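# Hang the loaded sealant gun on the rear hooks

## Task

Put the sealant gun, cartridge still loaded, onto the two curved hooks at the back of the table so that the hooks alone carry it and the cartridge stays seated; then declare that you are finished.

## Robot and tools

Robot: two arms, left_arm and right_arm, each with a two-finger gripper. Calibrated bases in the scene frame: left_arm at (-0.037, +0.285, +0.046) m, quat_wxyz (+1.000, 0, 0, -0.029); right_arm at (-0.050, -0.240, +0.037) m, quat_wxyz (+1.000, 0, 0, +0.015).

Frame: every hand pose, velocity and target uses the scene frame. Its origin sits at table-top height halfway between the nominal bases; +x points out over the table, +z up, and left_arm is on the +y side (arm names do not match image sides). On a gripper, the fingers extend along its +z axis and close along its y axis. end_effector_position is the point between the pads, roughly 1 cm short of the fingertips. Reported positions and tilts can be wrong by a few cm, more at long reach.

Row format (used by every moving tool): 16 plain numbers, both arms always included. First left_arm: x, y, z in metres, then qw, qx, qy, qz (w first), then opening; then the same 8 for right_arm. Position and quaternion are absolute targets in the scene frame, not offsets. Opening runs from -1 (closed) to +1 (fully open, 0.093 m). To hold an arm still, resend its last reported pose and desired opening every time; to keep an orientation, repeat the same quaternion rather than copying a drifted reading. Resending a gripper's current opening leaves it unchanged; 0 is a real command, not a no-op.

Tools:
- execute_actions(actions, cameras): actions is a list of actions; each action is a list of up to 15 rows, each row one 1/30 s control step, and a short list repeats its final row to fill 15 steps. Each target must lie within 0.6 m of that gripper's current position along each of its own axes, or the action is rejected for both arms; the first action is checked against the last reported state. An empty list just returns full state and images.
- move(target, speed, blend, opening_speed, blocking, cameras): straight-line path from each arm's Hand target to a row (or a list of up to 15 rows as waypoints). speed 0.002 to 0.5 m/s, default 0.25 (rotation up to twice that in rad/s), one value or one per waypoint. blend in metres rounds corners at intermediate waypoints. opening_speed, at least 0.2 per second on the -1..+1 scale, ramps fingers. Openings of later waypoints apply only after all arms stop there. Paths cap at 10 s, do not avoid obstacles or the other arm, and grippers can lag or overshoot, especially with a nearly straight arm. Keep paths away from an arm's own base. blocking=false returns after about 0.5 s while motion continues; a new move takes over from the current point. The result adds a move: line (done, off_target, moving, held, fault, plus limits=paced or limits=held). done means within 10 mm and 2 degrees, not that nothing is touched.
- wait(seconds 0 to 10, cameras): lets time pass holding last commands.
- stop(cameras): brakes a running move.
- zoom_image(camera, region [x0,y0,x1,y1] pixels, max 504x504): closer look at cam_high, cam_low, cam_left_wrist or cam_right_wrist (each 672x504).
- read_manual(section): licence texts only.
- finished_scene(scene): ends the current scene, integer 1 to 3; irreversible.

Control behaviour: each step the commanded pose is clipped to within 100 mm and 20 degrees of the measured pose; joints then follow by damped IK, favouring position. After an action, the arm heads toward its Hand target, which may fall short of your command, so send the remainder next. Friction and gravity can leave the hand low, short or tilted; small moves may not happen or go sideways. Check pose after each move and correct tilt.

Gripping: grip_measured is the finger motor reading (+1 open, -1 closed). Pads meet near -0.94; an object of width w mm reads about -0.94 + 0.0208*w. Readings may be up to ~0.02 too high. For a firm grip on a rigid flat object, send a value about 0.24 below its width reading; round or soft items may need lower. Keep sending the same value to hold; release with a value well above the width reading. A sudden large drop briefly squeezes hard. Pads give about 50 to 65 N each. The last number in each Joint positions list is the gap in metres.

Results: pose, grip_measured, Hand target (shown only if off by over 2 mm or 1 degree), Tool commands, joint positions, velocities (omitted if just noise), joint torques (signed toward larger joint angles; joints 1 to 3 wrap past ±28 N m), temperatures once changed by 5 °C, and images. Action calls also list end_effector_position at some steps.

Caution: do not drop the gun or the cartridge, do not release it while moving, avoid slamming, hard hits or heavy pressing, and never let anything fall off the table. Arms must not collide with each other; the clearance check does not guard gripper-to-gripper contact. Occasional tugs may disturb held parts. Holding loads or reaching far heats motors: MOTOR HOT at 75 °C, fault and fold at 90 °C, collapse at 100 °C. The gun must remain on the hooks after the robot lets go.

Each tool is called as name(argument=value, ...), one argument or row to a line, values as JSON.

## Session

execute_actions(
  actions=[],
)

Scene clock: 0.00 s.
left_arm: end_effector_position=(+0.3629, +0.2691, +0.1521) grip_measured=+1.000 end_effector_quat_wxyz=(+0.587, -0.035, +0.805, +0.075) | right_arm: end_effector_position=(+0.3315, -0.2671, +0.1307) grip_measured=+1.000 end_effector_quat_wxyz=(+0.578, +0.077, +0.807, -0.092)
Joint positions: left_arm=[-0.119 1.564 0.426 0.817 -0.329 -0.023 0.093] | right_arm=[0.026 1.54 0.343 0.861 0.292 0.037 0.093]
Joint velocities: within noise
Joint torques (N m): no reading
Heat: left arm: 40 °C; right arm: 45 °C.
Hand target: left_arm +0.3637, +0.2689, +0.1541; +0.588, -0.035, +0.804, +0.075 | right_arm +0.3343, -0.2669, +0.1371; +0.586, +0.078, +0.802, -0.091
Tool commands: left_gripper/opening=+1.0 right_gripper/opening=+1.0

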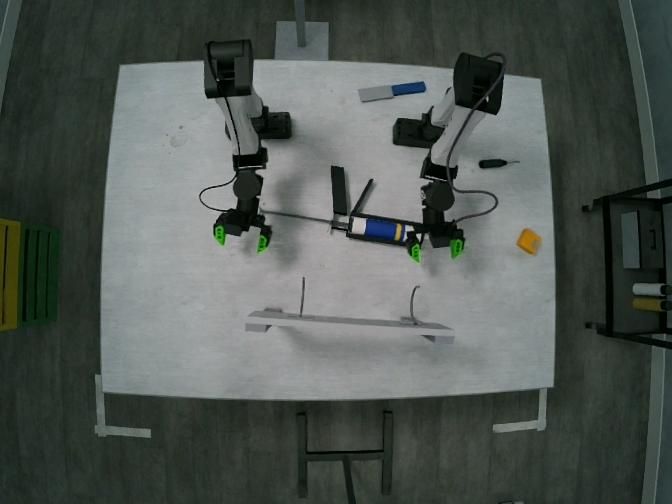

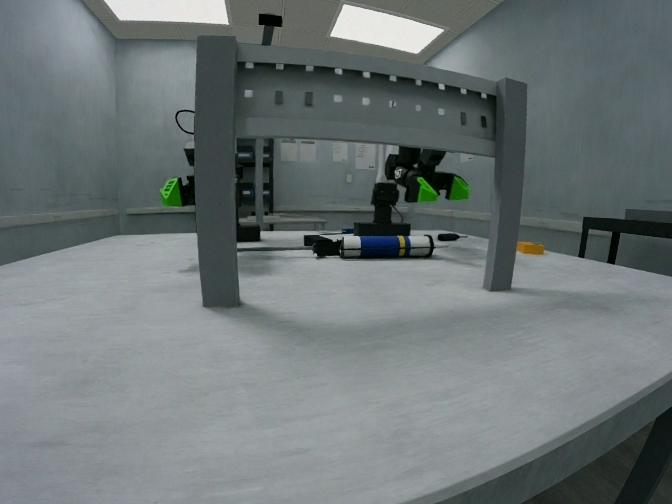

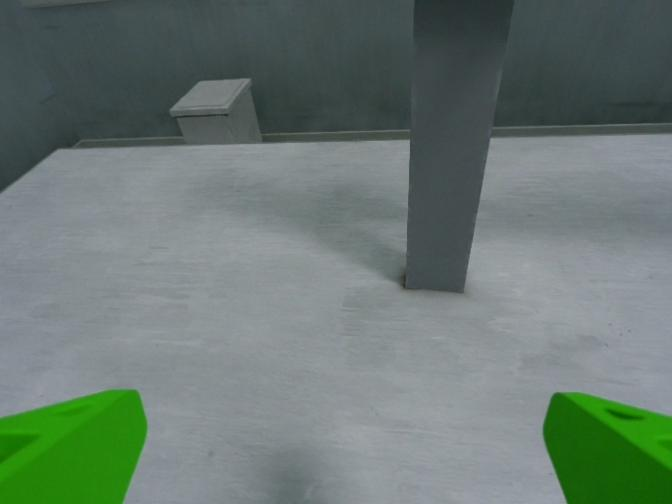

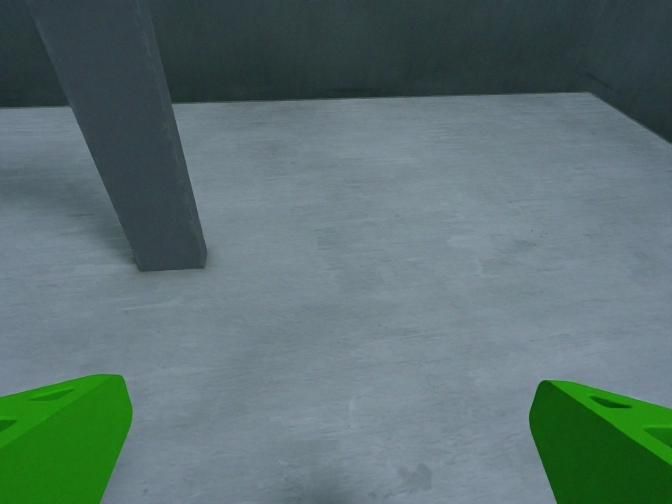

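zoom_image(
  camera="cam_high",
  region=[200, 130, 500, 355],
)

zoom_image(
  camera="cam_low",
  region=[150, 30, 550, 330],
)

Scaled by 1.680 from the camera's 672x504 image, which has a finer 960x720 frame.

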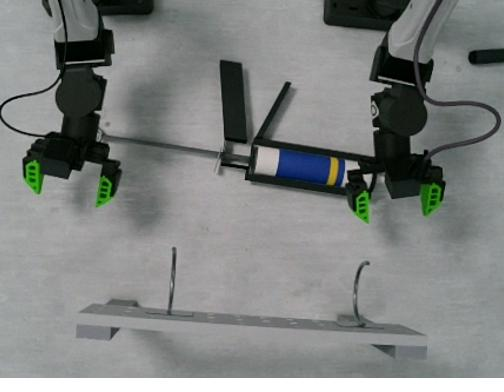

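Scaled by 1.260 from the camera's 672x504 image, which has a finer 960x720 frame.

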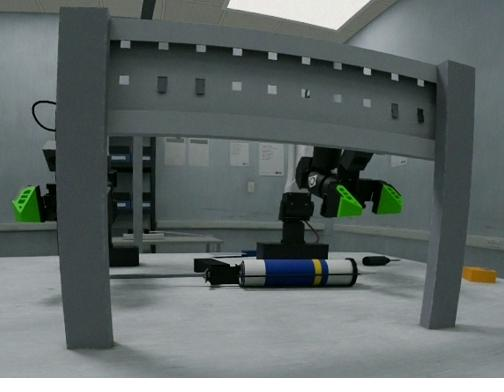

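move(
  target=[0.22, 0.30, 0.28, 0.766, 0, 0.643, 0, 1, 0.22, -0.30, 0.28, 0.766, 0, 0.643, 0, 1],
)

Scene clock: 19.60 s.
left_arm: end_effector_position=(+0.2206, +0.3003, +0.2753) grip_measured=+1.000 end_effector_quat_wxyz=(+0.765, +0.001, +0.645, +0.004) | right_arm: end_effector_position=(+0.2197, -0.2998, +0.2816) grip_measured=+1.000 end_effector_quat_wxyz=(+0.769, -0.002, +0.640, -0.006)
Joint positions: left_arm=[0.215 0.303 0.048 0.427 0.151 -0.019 0.093] | right_arm=[-0.547 0.611 0.105 0.715 -0.503 0.091 0.093]
Joint torques (N m): left_arm=[0.58 1.37 7.66 2.31 0.08 -0.08] | right_arm=[-0.29 0.76 6.9 1.86 -0.03 0.05]
Hand target: left_arm +0.2199, +0.3000, +0.2799; +0.766, +0.000, +0.643, +0.000 | right_arm +0.2200, -0.3000, +0.2801; +0.766, +0.000, +0.643, +0.000
Off the commanded pose: left_arm 0.005 m, 1 deg | right_arm 0.002 m, 1 deg.
move: done
camera_calibration:
cam_left_wrist: T_world_to_cam=[[0.0103053, -0.999933, 0.00526005, 0.297544], [-0.262834, -0.00778405, -0.96481, 0.366683], [0.964786, 0.00856014, -0.262896, -0.0591049], [0, 0, 0, 1]]
cam_right_wrist: T_world_to_cam=[[-0.0606253, -0.998003, 0.0177221, -0.29374], [-0.278067, -0.000165645, -0.960562, 0.365276], [0.958647, -0.0631623, -0.277501, -0.0672048], [0, 0, 0, 1]]

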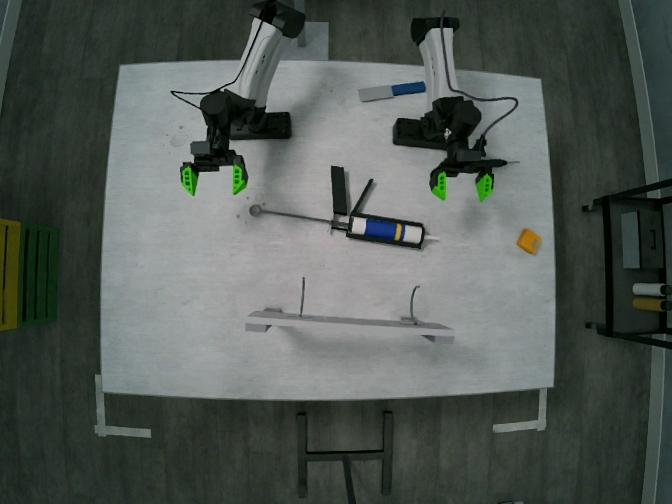

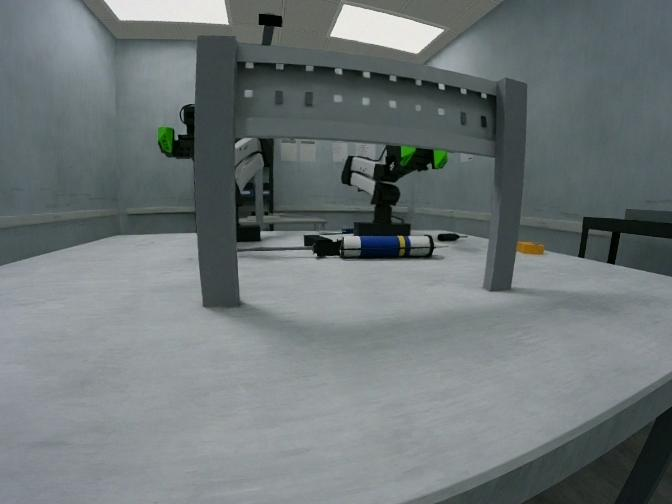

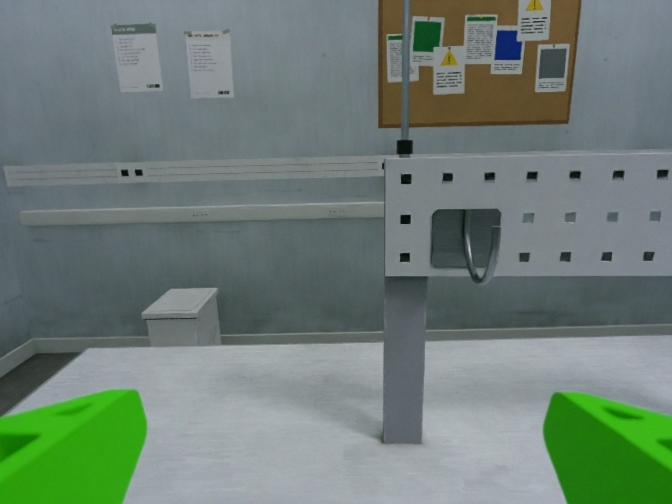

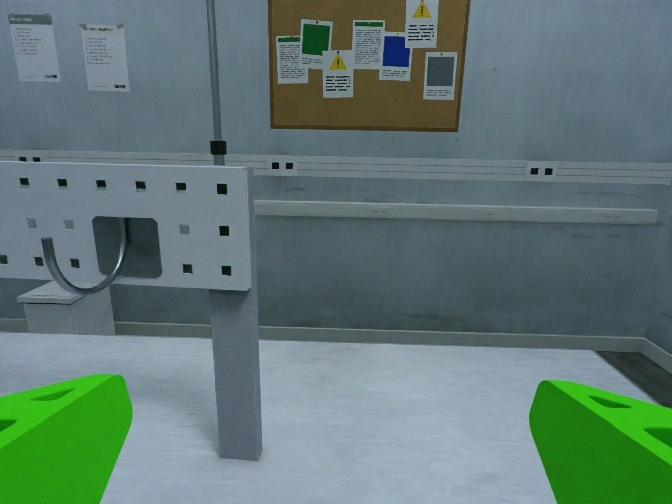

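zoom_image(
  camera="cam_left_wrist",
  region=[380, 140, 672, 340],
)

zoom_image(
  camera="cam_right_wrist",
  region=[0, 150, 270, 330],
)

zoom_image(
  camera="cam_high",
  region=[230, 250, 470, 360],
)

zoom_image(
  camera="cam_high",
  region=[235, 150, 455, 265],
)

zoom_image(
  camera="cam_low",
  region=[220, 210, 480, 280],
)

Scaled by 1.726 from the camera's 672x504 image, which has a finer 960x720 frame.

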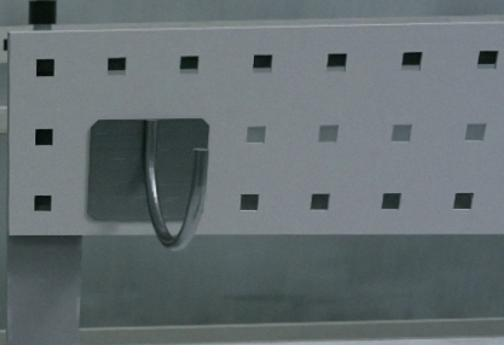

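Scaled by 1.867 from the camera's 672x504 image, which has a finer 960x720 frame.

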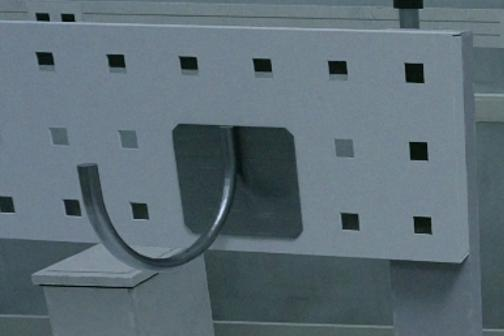

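Scaled by 2.100 from the camera's 672x504 image, which has a finer 960x720 frame.

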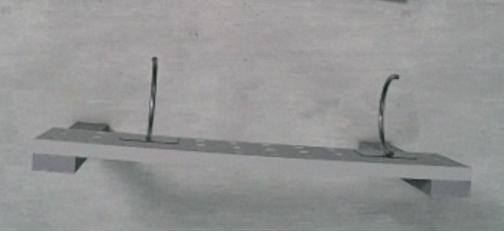

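Scaled by 2.291 from the camera's 672x504 image, which has a finer 960x720 frame.

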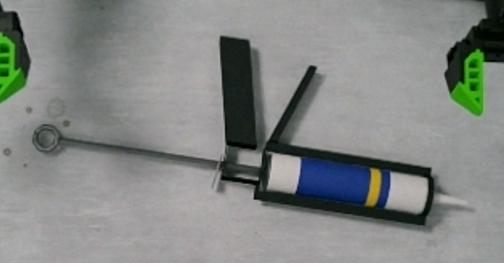

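Scaled by 1.938 from the camera's 672x504 image, which has a finer 960x720 frame.

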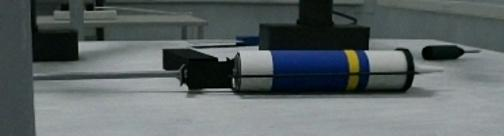

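move(
  target=[0.25, 0.125, 0.20, 0, 0.7548, 0.656, 0, 1, 0.22, -0.30, 0.28, 0.766, 0, 0.643, 0, 1],
)

Scene clock: 163.83 s.
left_arm: end_effector_position=(+0.2473, +0.1255, +0.2018) grip_measured=+1.000 end_effector_quat_wxyz=(+0.008, +0.751, +0.661, -0.003) | right_arm: end_effector_position=(+0.2197, -0.2996, +0.2814) grip_measured=+1.000 end_effector_quat_wxyz=(+0.768, -0.002, +0.640, -0.005)
Joint positions: left_arm=[-0.447 1.77 1.634 -1.422 0.012 1.194 0.093] | right_arm=[-0.547 0.611 0.105 0.714 -0.504 0.091 0.093]
Joint torques (N m): left_arm=[-0.25 -6.78 6.8 0.48 -0.01 0.11] | right_arm=[-0.27 0.8 6.87 1.87 -0.04 0.04]
Heat: left arm: 45 °C; right arm: 46 °C.
Hand target: left_arm +0.2500, +0.1251, +0.1999; +0.000, +0.755, +0.656, +0.000 | right_arm +0.2200, -0.3000, +0.2801; +0.766, +0.000, +0.643, +0.000
Off the commanded pose: left_arm 0.003 m, 1 deg | right_arm 0.001 m, 1 deg.
move: done
camera_calibration:
cam_left_wrist: T_world_to_cam=[[-0.993158, 0.115965, -0.0137773, 0.234813], [0.100295, 0.907435, 0.408047, -0.180233], [0.0598212, 0.403873, -0.912857, 0.202589], [0, 0, 0, 1]]
cam_right_wrist: T_world_to_cam=[[-0.0593565, -0.998095, 0.016849, -0.293621], [-0.278813, 0.000369252, -0.960345, 0.365372], [0.958509, -0.0617004, -0.278304, -0.0665842], [0, 0, 0, 1]]

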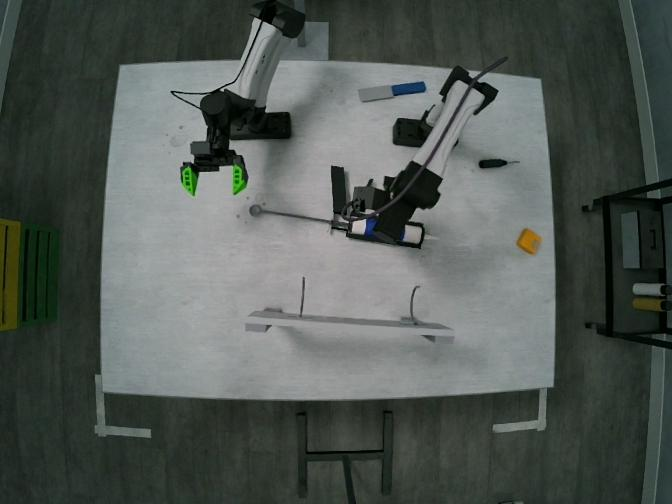

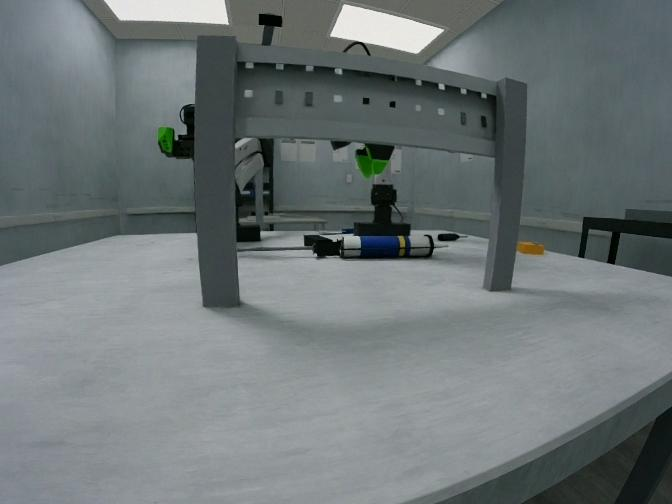

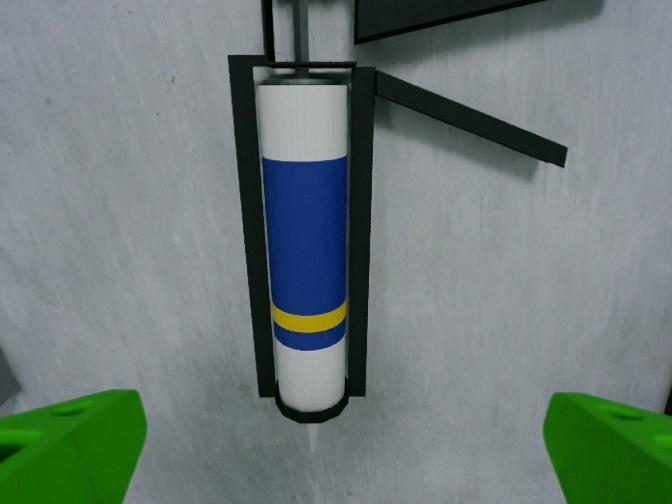

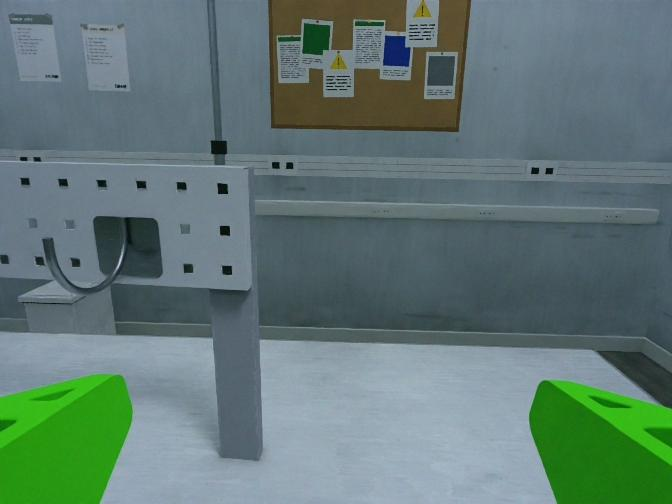

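move(
  target=[
    [0.267, 0.128, 0.12, 0, 0.7431, 0.6691, 0, 1, 0.22, -0.30, 0.28, 0.766, 0, 0.643, 0, 1],
    [0.267, 0.128, 0.085, 0, 0.7431, 0.6691, 0, 1, 0.22, -0.30, 0.28, 0.766, 0, 0.643, 0, 1],
  ],
  cameras=["cam_left_wrist","cam_high"],
)

Scene clock: 197.93 s.
left_arm: end_effector_position=(+0.2659, +0.1253, +0.0920) grip_measured=+1.000 end_effector_quat_wxyz=(+0.008, +0.742, +0.670, -0.002) | right_arm: end_effector_position=(+0.2197, -0.2995, +0.2814) grip_measured=+1.000 end_effector_quat_wxyz=(+0.768, -0.002, +0.640, -0.005)
Joint positions: left_arm=[-0.422 1.875 1.325 -1.007 0.01 1.194 0.093] | right_arm=[-0.547 0.611 0.105 0.714 -0.504 0.091 0.093]
Joint torques (N m): left_arm=[0.34 -7.94 4.94 0.68 -0.02 0.07] | right_arm=[-0.31 0.77 6.8 1.87 -0.03 0.02]
Hand target: left_arm +0.2668, +0.1280, +0.0851; +0.000, +0.743, +0.669, +0.000 | right_arm +0.2200, -0.2999, +0.2801; +0.766, +0.000, +0.643, +0.000
Off the commanded pose: left_arm 0.008 m, 1 deg | right_arm 0.001 m, 1 deg.
move: done
camera_calibration:
cam_left_wrist: T_world_to_cam=[[-0.995662, 0.0916745, -0.0159167, 0.255745], [0.0771743, 0.90921, 0.409122, -0.131282], [0.0519777, 0.406118, -0.912341, 0.103098], [0, 0, 0, 1]]
Images, in order: cam_high, cam_left_wrist.

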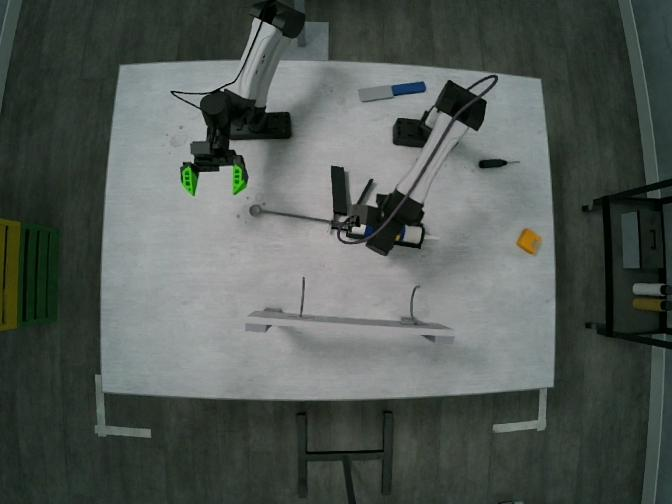

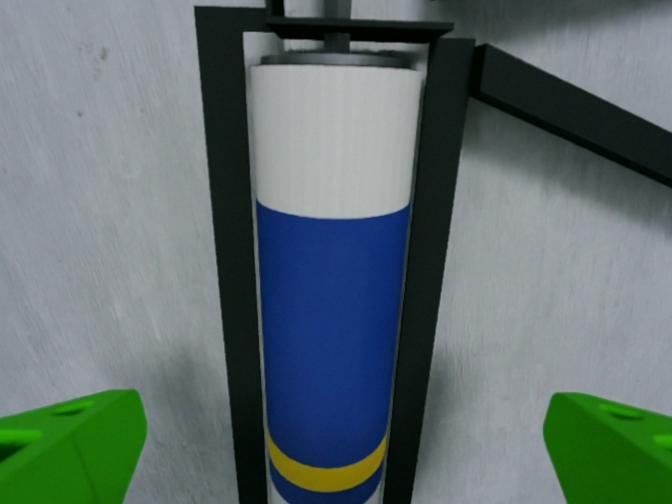

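move(
  target=[0.2715, 0.130, 0.026, 0, 0.7431, 0.6691, 0, 1, 0.22, -0.30, 0.28, 0.766, 0, 0.643, 0, 1],
  cameras=["cam_left_wrist","cam_low","cam_high"],
  speed=0.08,
)

Scene clock: 209.20 s.
left_arm: end_effector_position=(+0.2723, +0.1254, +0.0349) grip_measured=+1.000 end_effector_quat_wxyz=(+0.011, +0.742, +0.670, -0.001) | right_arm: end_effector_position=(+0.2197, -0.2995, +0.2814) grip_measured=+1.000 end_effector_quat_wxyz=(+0.768, -0.002, +0.640, -0.005)
Joint positions: left_arm=[-0.414 1.976 1.22 -0.794 0.01 1.201 0.093] | right_arm=[-0.547 0.611 0.105 0.714 -0.504 0.091 0.093]
Joint torques (N m): left_arm=[0.59 -8.01 4.38 0.7 -0.02 0.11] | right_arm=[-0.31 0.75 6.89 1.88 -0.06 0.03]
Hand target: left_arm +0.2713, +0.1300, +0.0262; +0.000, +0.743, +0.669, +0.000 | right_arm +0.2200, -0.2999, +0.2801; +0.766, +0.000, +0.643, +0.000
Off the commanded pose: left_arm 0.010 m, 1 deg | right_arm 0.001 m, 1 deg.
move: done
camera_calibration:
cam_left_wrist: T_world_to_cam=[[-0.995696, 0.0901027, -0.0216875, 0.261652], [0.0735205, 0.910433, 0.407072, -0.107613], [0.0564233, 0.403725, -0.913139, 0.0497974], [0, 0, 0, 1]]
Images, in order: cam_high, cam_low, cam_left_wrist.

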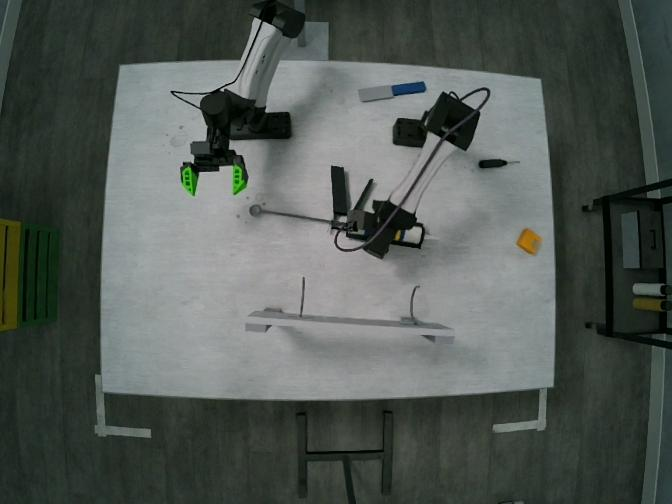

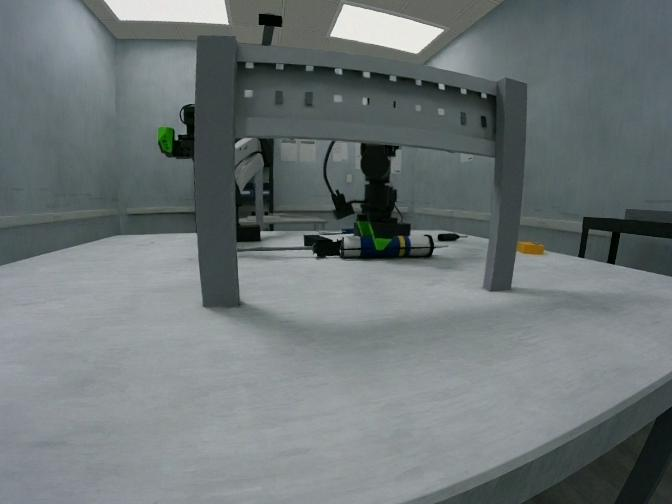

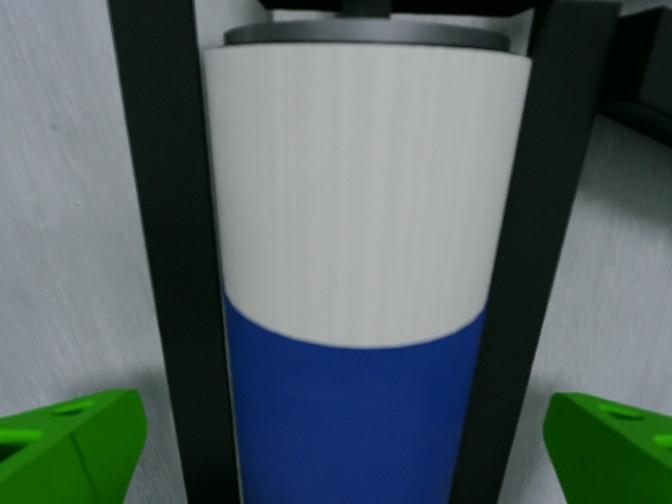

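move(
  target=[0.2690, 0.130, 0.024, 0, 0.7431, 0.6691, 0, 0.3, 0.22, -0.30, 0.28, 0.766, 0, 0.643, 0, 1],
  cameras=["cam_left_wrist"],
  speed=0.08,
  opening_speed=0.4,
)

Scene clock: 217.70 s.
left_arm: end_effector_position=(+0.2715, +0.1259, +0.0324) grip_measured=+0.583 end_effector_quat_wxyz=(+0.012, +0.742, +0.670, +0.000) | right_arm: end_effector_position=(+0.2197, -0.2995, +0.2814) grip_measured=+1.000 end_effector_quat_wxyz=(+0.768, -0.002, +0.640, -0.005)
Joint positions: left_arm=[-0.414 1.976 1.208 -0.78 0.009 1.202 0.073] | right_arm=[-0.547 0.611 0.105 0.714 -0.504 0.091 0.093]
Joint torques (N m): left_arm=[0.38 -8.36 4.11 0.65 0.01 0.07] | right_arm=[-0.29 0.72 6.91 1.87 -0.04 0.03]
Hand target: left_arm +0.2688, +0.1300, +0.0242; +0.000, +0.743, +0.669, +0.000 | right_arm +0.2200, -0.3000, +0.2801; +0.766, +0.000, +0.643, +0.000
Off the commanded pose: left_arm 0.010 m, 1 deg | right_arm 0.001 m, 1 deg.
move: done
camera_calibration:
cam_left_wrist: T_world_to_cam=[[-0.995612, 0.0904585, -0.0239603, 0.260759], [0.0729571, 0.910687, 0.406604, -0.106808], [0.0586011, 0.403071, -0.91329, 0.0467942], [0, 0, 0, 1]]
Images, in order: cam_left_wrist.

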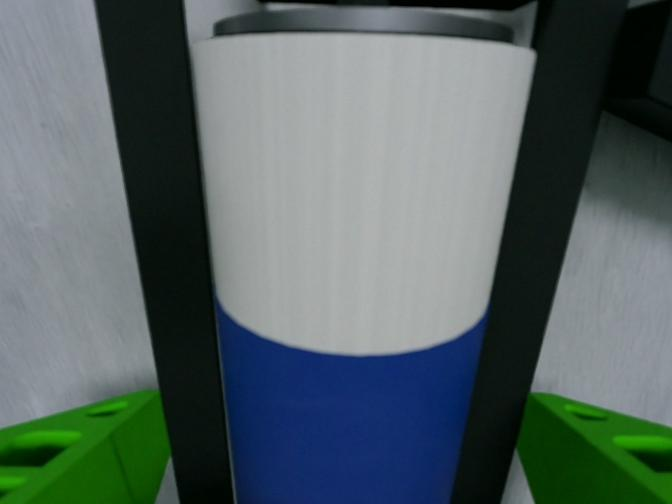

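move(
  target=[0.2690, 0.130, 0.13, 0, 0.7431, 0.6691, 0, 0.3, 0.22, -0.30, 0.28, 0.766, 0, 0.643, 0, 1],
  speed=0.08,
)

Scene clock: 224.33 s.
left_arm: end_effector_position=(+0.2641, +0.1361, +0.0941) grip_measured=+0.577 end_effector_quat_wxyz=(-0.040, +0.742, +0.670, -0.002) | right_arm: end_effector_position=(+0.2197, -0.2995, +0.2814) grip_measured=+1.000 end_effector_quat_wxyz=(+0.768, -0.002, +0.640, -0.005)
Joint positions: left_arm=[-0.414 1.929 1.405 -1.123 -0.025 1.201 0.073] | right_arm=[-0.547 0.611 0.105 0.714 -0.504 0.091 0.093]
Joint torques (N m): left_arm=[0.36 -17.44 8.16 -0.04 0.36 0.1] | right_arm=[-0.27 0.75 6.86 1.87 -0.05 0.02]
Hand target: left_arm +0.2681, +0.1306, +0.1283; +0.000, +0.744, +0.669, +0.000 | right_arm +0.2200, -0.3000, +0.2801; +0.766, +0.000, +0.643, +0.000
Off the commanded pose: left_arm 0.037 m, 5 deg | right_arm 0.001 m, 1 deg.
move: off_target (left_arm)
camera_calibration:
cam_left_wrist: T_world_to_cam=[[-0.994393, 0.0897896, 0.0558641, 0.246176], [0.105514, 0.877643, 0.467556, -0.15048], [-0.00704709, 0.470829, -0.882196, 0.104673], [0, 0, 0, 1]]
cam_right_wrist: T_world_to_cam=[[-0.0589833, -0.998116, 0.0169196, -0.293665], [-0.278851, 0.000199455, -0.960334, 0.36532], [0.958521, -0.0613617, -0.278337, -0.0664753], [0, 0, 0, 1]]

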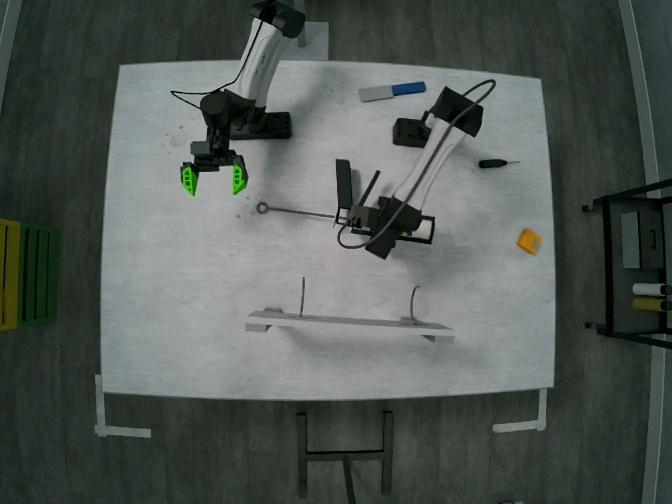

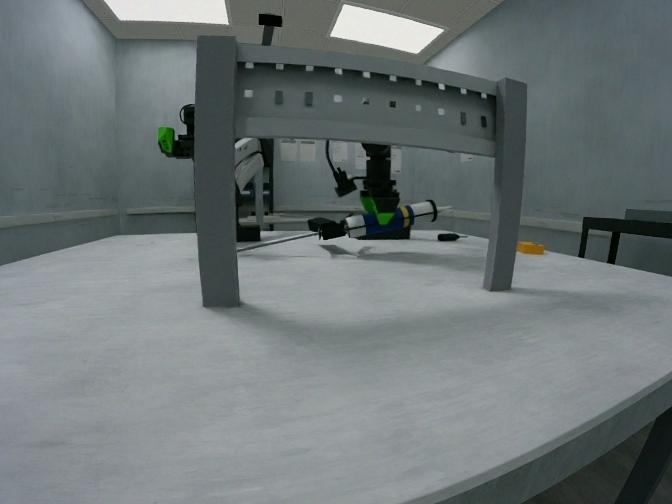

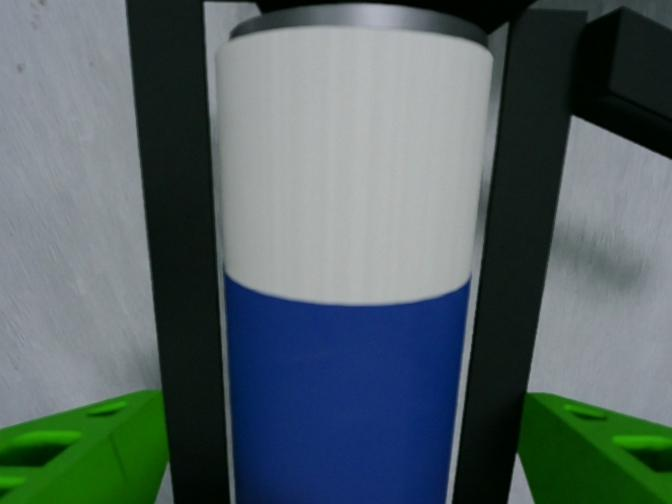

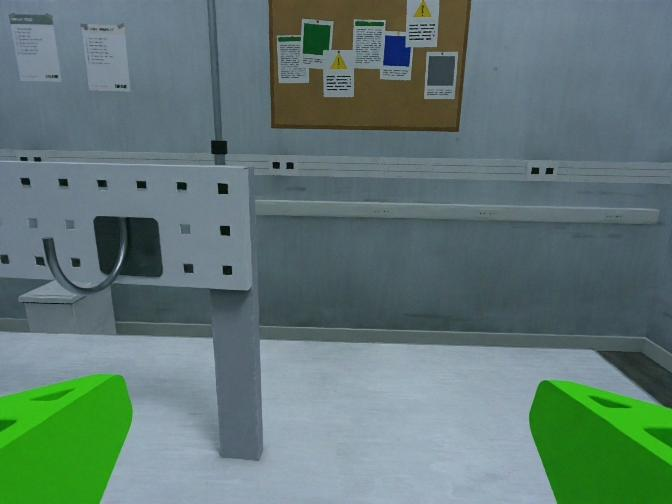

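move(
  target=[0.2690, 0.130, 0.026, 0, 0.7431, 0.6691, 0, 0.3, 0.22, -0.20, 0.20, 0, 0.7431, 0.6691, 0, 1],
  speed=0.1,
)

Scene clock: 254.50 s.
left_arm: end_effector_position=(+0.2693, +0.1298, +0.0404) grip_measured=+0.577 end_effector_quat_wxyz=(+0.003, +0.744, +0.668, +0.004) | right_arm: end_effector_position=(+0.2163, -0.2127, +0.2040) grip_measured=+1.000 end_effector_quat_wxyz=(+0.112, +0.685, +0.720, -0.007)
Joint positions: left_arm=[-0.414 1.959 1.22 -0.823 -0.005 1.208 0.073] | right_arm=[0.194 1.449 1.325 -1.333 0.196 1.735 0.093]
Joint torques (N m): left_arm=[0.35 -9.1 5.09 0.53 0.12 0.01] | right_arm=[-0.32 -4.31 7.9 0.48 0.08 0.04]
Heat: left arm: 57 °C; right arm: 46 °C.
Hand target: left_arm +0.2689, +0.1300, +0.0379; +0.000, +0.743, +0.669, +0.000 | right_arm +0.2200, -0.2116, +0.2092; +0.110, +0.691, +0.714, +0.000
Off the commanded pose: left_arm 0.014 m, 1 deg | right_arm 0.014 m, 16 deg.
move: off_target (left_arm, right_arm; path cut at 10 s)
camera_calibration:
cam_left_wrist: T_world_to_cam=[[-0.995137, 0.0970764, -0.0167159, 0.257053], [0.0808775, 0.902078, 0.423926, -0.115232], [0.0562322, 0.420512, -0.905543, 0.0507172], [0, 0, 0, 1]]
cam_right_wrist: T_world_to_cam=[[-0.993596, -0.0689837, -0.0894938, 0.215553], [-0.0918278, 0.954485, 0.283772, 0.198794], [0.0658448, 0.290173, -0.954706, 0.326411], [0, 0, 0, 1]]

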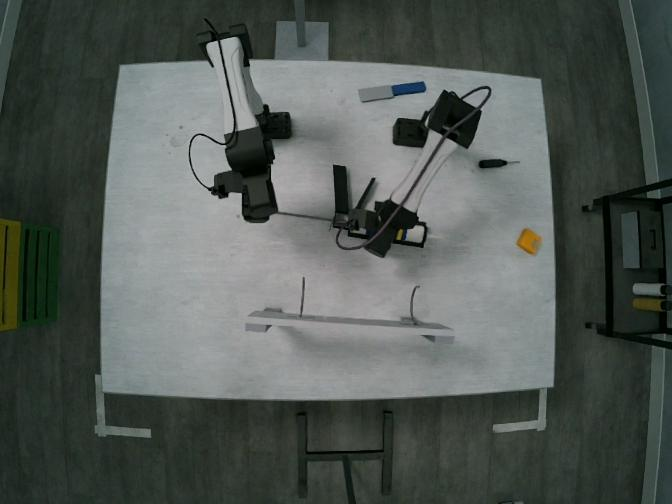

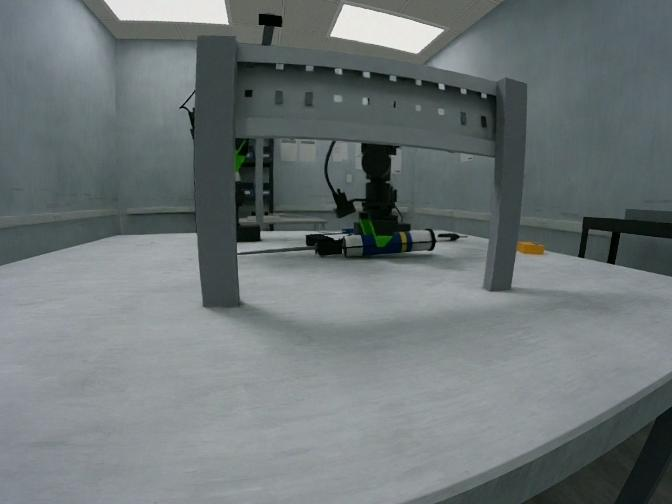

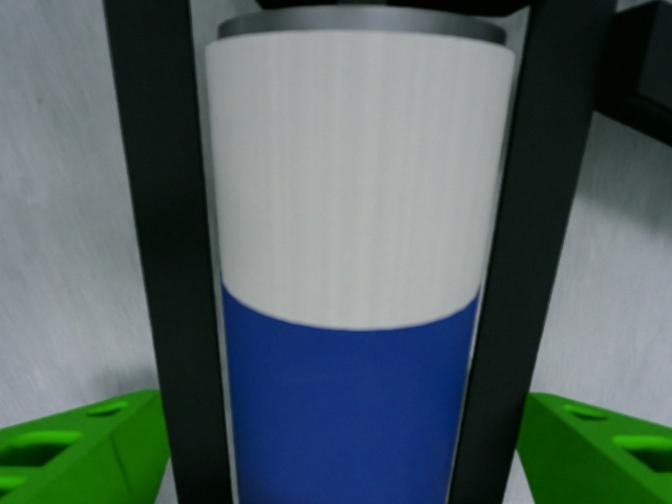

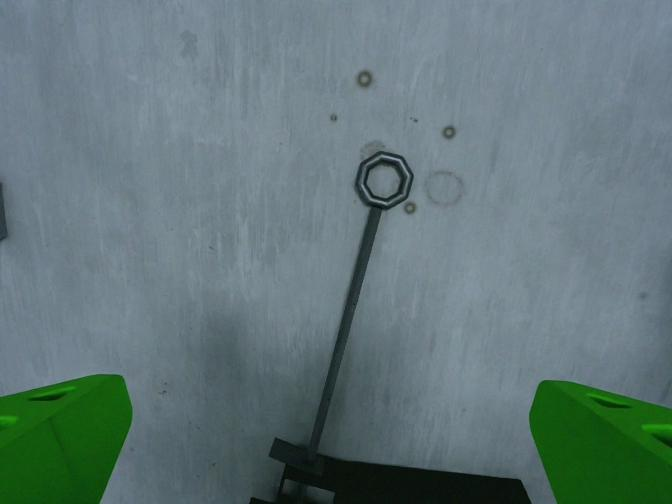

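move(
  target=[0.2690, 0.130, 0.026, 0, 0.7431, 0.6691, 0, 0.3, 0.235, -0.20, 0.18, 0, 0.7431, 0.6691, 0, 1],
  speed=0.2,
  cameras=["cam_high","cam_right_wrist"],
)

Scene clock: 261.10 s.
left_arm: end_effector_position=(+0.2683, +0.1306, +0.0357) grip_measured=+0.577 end_effector_quat_wxyz=(+0.003, +0.744, +0.669, +0.002) | right_arm: end_effector_position=(+0.2302, -0.2013, +0.1742) grip_measured=+1.000 end_effector_quat_wxyz=(+0.002, +0.738, +0.675, -0.009)
Joint positions: left_arm=[-0.411 1.966 1.208 -0.806 -0.002 1.208 0.073] | right_arm=[0.114 1.622 1.392 -1.353 0.012 1.805 0.093]
Joint torques (N m): left_arm=[0.13 -7.6 4.34 0.8 0.11 0] | right_arm=[-0.23 -5.9 7.92 0.15 -0.06 0.04]
Hand target: left_arm +0.2687, +0.1302, +0.0262; +0.000, +0.743, +0.669, +0.000 | right_arm +0.2350, -0.2001, +0.1800; +0.000, +0.743, +0.669, +0.000
Off the commanded pose: left_arm 0.010 m, 0 deg | right_arm 0.008 m, 1 deg.
move: done
camera_calibration:
cam_right_wrist: T_world_to_cam=[[-0.995355, 0.0740868, 0.0614751, 0.230443], [0.0935121, 0.895812, 0.434483, 0.116862], [-0.0228806, 0.438214, -0.898579, 0.334158], [0, 0, 0, 1]]
Images, in order: cam_high, cam_right_wrist.

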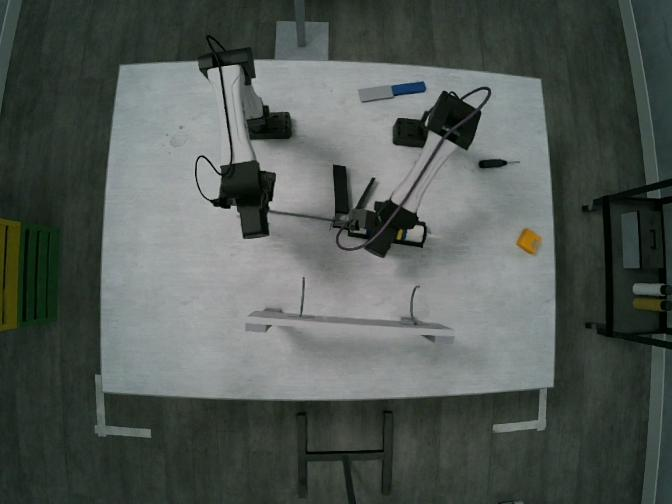

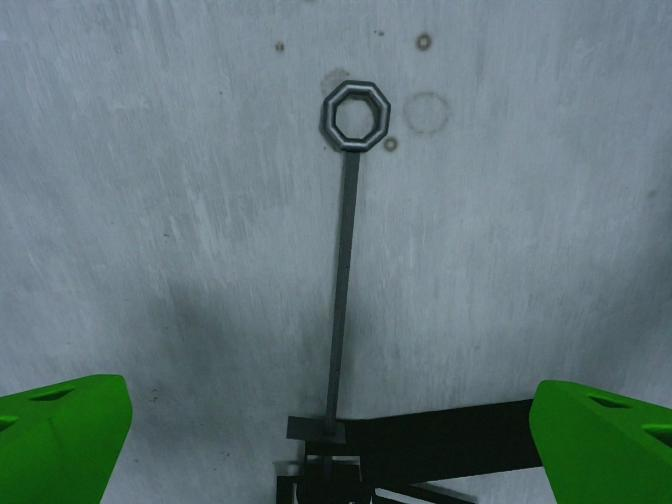

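move(
  target=[0.2690, 0.130, 0.026, 0, 0.7431, 0.6691, 0, 0.3, 0.227, -0.18, 0.09, 0, 0.7489, 0.6626, 0, 0.2],
  speed=0.15,
  cameras=["cam_high","cam_right_wrist"],
)

Scene clock: 277.33 s.
left_arm: end_effector_position=(+0.2683, +0.1306, +0.0357) grip_measured=+0.577 end_effector_quat_wxyz=(+0.003, +0.744, +0.669, +0.002) | right_arm: end_effector_position=(+0.2269, -0.1831, +0.0932) grip_measured=+0.202 end_effector_quat_wxyz=(+0.004, +0.748, +0.664, -0.002)
Joint positions: left_arm=[-0.411 1.966 1.208 -0.806 -0.002 1.208 0.073] | right_arm=[0.177 1.657 1.103 -1.017 0.009 1.897 0.055]
Joint torques (N m): left_arm=[0.16 -7.61 4.36 0.82 0.13 -0.02] | right_arm=[0.64 -6.09 4.83 0.46 -0.06 0.06]
Heat: left arm: 48 °C; right arm: 45 °C.
Hand target: left_arm +0.2687, +0.1302, +0.0262; +0.000, +0.743, +0.669, +0.000 | right_arm +0.2269, -0.1800, +0.0900; +0.000, +0.749, +0.663, +0.000
Off the commanded pose: left_arm 0.010 m, 0 deg | right_arm 0.005 m, 1 deg.
move: done
camera_calibration:
cam_right_wrist: T_world_to_cam=[[-0.993564, 0.101913, 0.0494346, 0.236613], [0.113267, 0.89082, 0.440012, 0.130205], [0.000805577, 0.442779, -0.89663, 0.248672], [0, 0, 0, 1]]
Images, in order: cam_high, cam_right_wrist.

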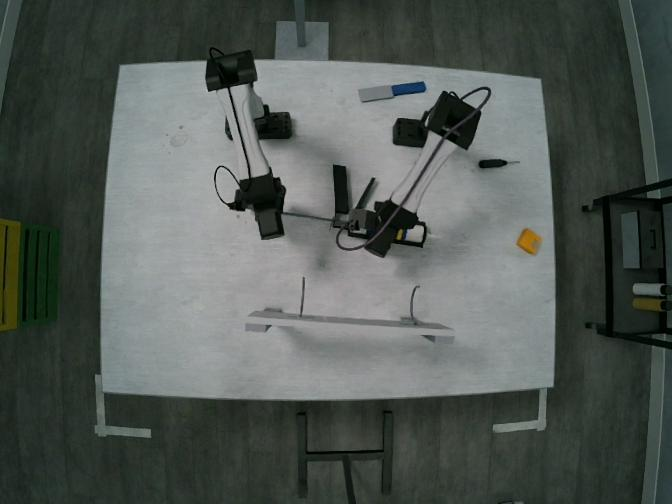

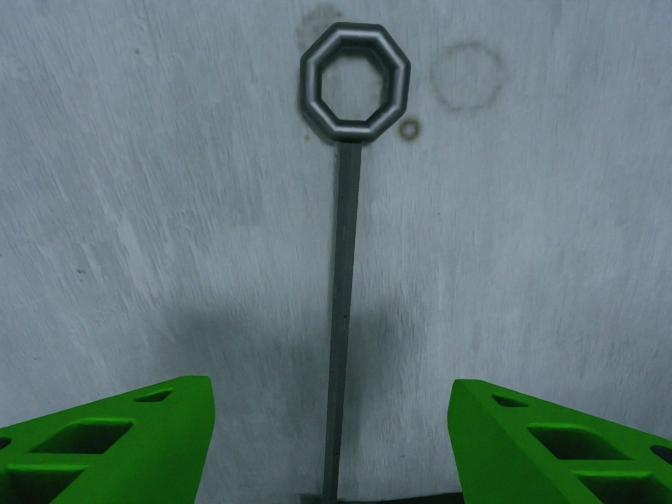

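move(
  target=[0.2690, 0.130, 0.026, 0, 0.7431, 0.6691, 0, 0.3, 0.224, -0.178, 0.024, 0, 0.7489, 0.6626, 0, 0.2],
  speed=0.1,
  cameras=["cam_low","cam_right_wrist"],
)

Scene clock: 285.50 s.
left_arm: end_effector_position=(+0.2683, +0.1306, +0.0357) grip_measured=+0.577 end_effector_quat_wxyz=(+0.003, +0.744, +0.669, +0.002) | right_arm: end_effector_position=(+0.2249, -0.1812, +0.0275) grip_measured=+0.202 end_effector_quat_wxyz=(+0.004, +0.748, +0.664, -0.002)
Joint positions: left_arm=[-0.411 1.966 1.208 -0.806 -0.002 1.208 0.073] | right_arm=[0.186 1.764 0.937 -0.743 0.009 1.906 0.055]
Joint torques (N m): left_arm=[0.16 -7.56 4.31 0.82 0.11 0] | right_arm=[0.68 -6.32 4.37 0.44 -0.06 0.02]
Hand target: left_arm +0.2687, +0.1302, +0.0262; +0.000, +0.743, +0.669, +0.000 | right_arm +0.2240, -0.1780, +0.0241; +0.000, +0.749, +0.663, +0.000
Off the commanded pose: left_arm 0.010 m, 0 deg | right_arm 0.005 m, 1 deg.
move: done
camera_calibration:
cam_right_wrist: T_world_to_cam=[[-0.993563, 0.102654, 0.0479082, 0.237804], [0.113254, 0.890583, 0.440495, 0.157557], [0.00255239, 0.443086, -0.896476, 0.188489], [0, 0, 0, 1]]
Images, in order: cam_low, cam_right_wrist.

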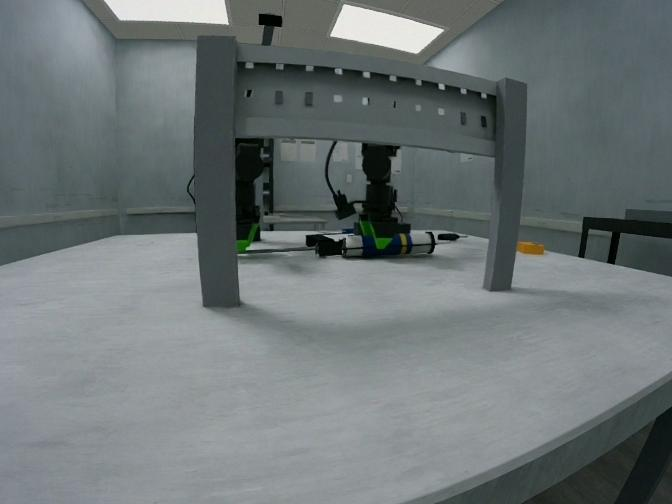

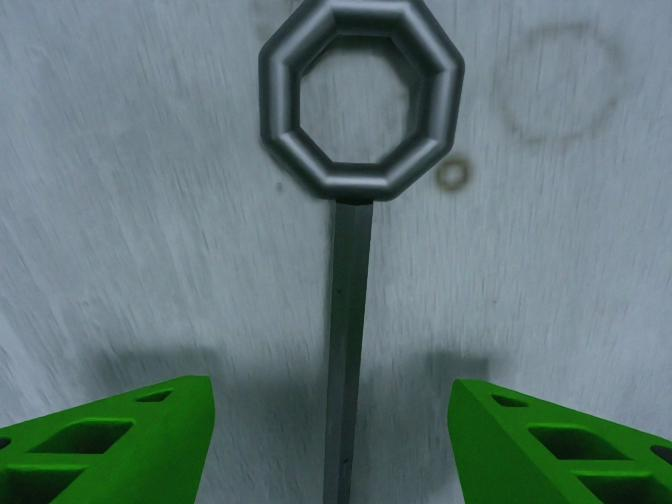

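move(
  target=[0.2690, 0.130, 0.026, 0, 0.7431, 0.6691, 0, 0.3, 0.224, -0.178, 0.024, 0, 0.7489, 0.6626, 0, -1],
  opening_speed=0.6,
  cameras=["cam_right_wrist"],
)

Scene clock: 292.20 s.
left_arm: end_effector_position=(+0.2683, +0.1306, +0.0357) grip_measured=+0.577 end_effector_quat_wxyz=(+0.003, +0.744, +0.669, +0.002) | right_arm: end_effector_position=(+0.2251, -0.1811, +0.0275) grip_measured=-0.984 end_effector_quat_wxyz=(+0.005, +0.748, +0.664, -0.001)
Joint positions: left_arm=[-0.411 1.966 1.208 -0.806 -0.002 1.208 0.073] | right_arm=[0.186 1.764 0.937 -0.742 0.009 1.906 0]
Joint torques (N m): left_arm=[0.12 -7.58 4.34 0.82 0.12 0.01] | right_arm=[0.69 -6.39 4.34 0.43 -0.05 0.04]
Hand target: left_arm +0.2687, +0.1302, +0.0262; +0.000, +0.743, +0.669, +0.000 | right_arm +0.2240, -0.1780, +0.0241; +0.000, +0.749, +0.663, +0.000
Off the commanded pose: left_arm 0.010 m, 0 deg | right_arm 0.005 m, 1 deg.
move: done
camera_calibration:
cam_right_wrist: T_world_to_cam=[[-0.993577, 0.103021, 0.0468198, 0.238166], [0.1131, 0.890431, 0.440842, 0.157471], [0.00372635, 0.443306, -0.896363, 0.188235], [0, 0, 0, 1]]
Images, in order: cam_right_wrist.

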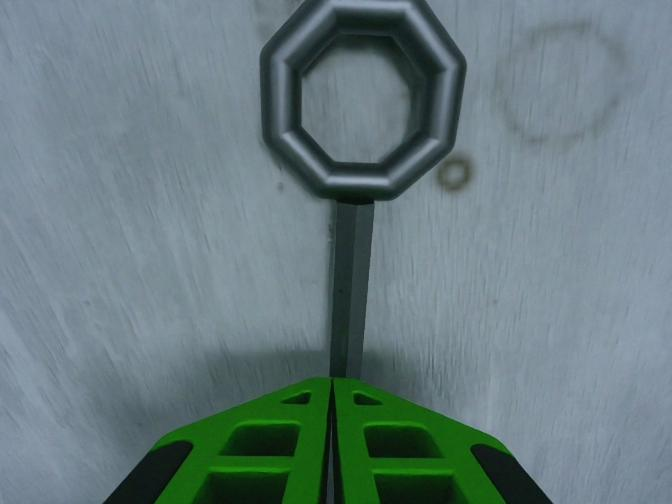

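move(
  target=[
    [0.2690, 0.130, 0.026, 0, 0.7431, 0.6691, 0, 0.3, 0.224, -0.178, 0.027, 0, 0.7489, 0.6626, 0, -0.4],
    [0.2690, 0.130, 0.026, 0, 0.7431, 0.6691, 0, 0.3, 0.222, -0.178, 0.009, 0, 0.7489, 0.6626, 0, -0.4],
    [0.2690, 0.130, 0.026, 0, 0.7431, 0.6691, 0, 0.3, 0.222, -0.178, 0.009, 0, 0.7489, 0.6626, 0, -1],
  ],
  opening_speed=0.8,
  speed=0.05,
  cameras=["cam_right_wrist","cam_low"],
)

Scene clock: 308.00 s.
left_arm: end_effector_position=(+0.2683, +0.1308, +0.0355) grip_measured=+0.577 end_effector_quat_wxyz=(+0.003, +0.743, +0.669, +0.002) | right_arm: end_effector_position=(+0.2232, -0.1813, +0.0127) grip_measured=-0.911 end_effector_quat_wxyz=(+0.004, +0.751, +0.660, -0.001)
Joint positions: left_arm=[-0.411 1.966 1.207 -0.806 -0.002 1.207 0.073] | right_arm=[0.186 1.793 0.902 -0.678 0.008 1.916 0.001]
Joint torques (N m): left_arm=[-0.01 -7.57 4.4 0.8 0.11 0.01] | right_arm=[0.79 -6.37 4.14 0.46 -0.04 -0.06]
Hand target: left_arm +0.2687, +0.1301, +0.0262; +0.000, +0.743, +0.669, +0.000 | right_arm +0.2218, -0.1780, +0.0090; +0.000, +0.749, +0.663, +0.000
Off the commanded pose: left_arm 0.010 m, 0 deg | right_arm 0.005 m, 1 deg.
move: done
camera_calibration:
cam_right_wrist: T_world_to_cam=[[-0.992459, 0.112802, 0.0479567, 0.238417], [0.12236, 0.888661, 0.441939, 0.161957], [0.00723445, 0.444474, -0.895762, 0.174502], [0, 0, 0, 1]]
Images, in order: cam_low, cam_right_wrist.

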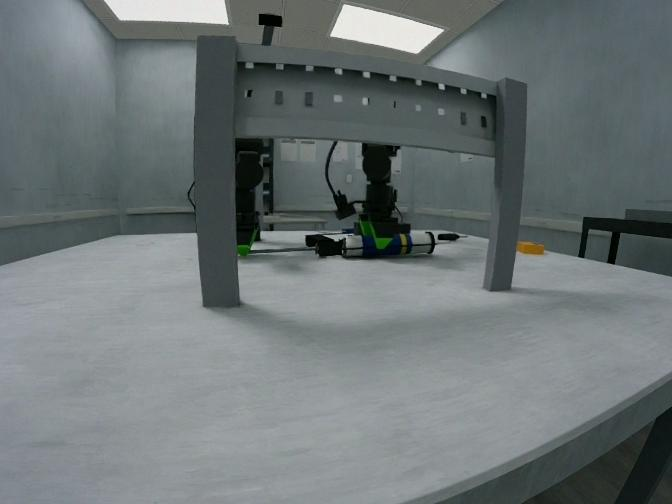

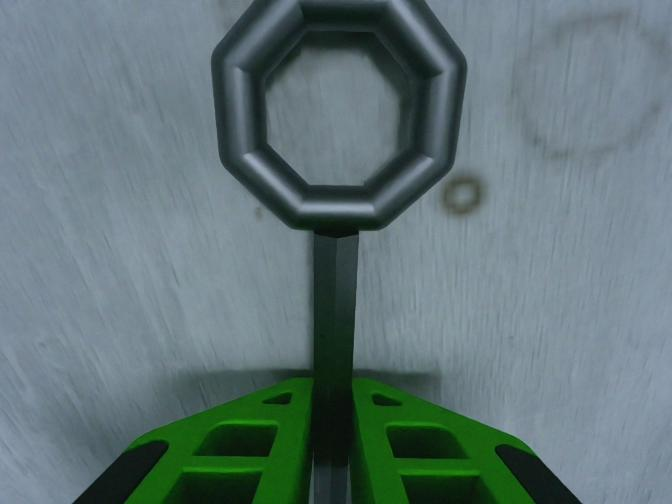

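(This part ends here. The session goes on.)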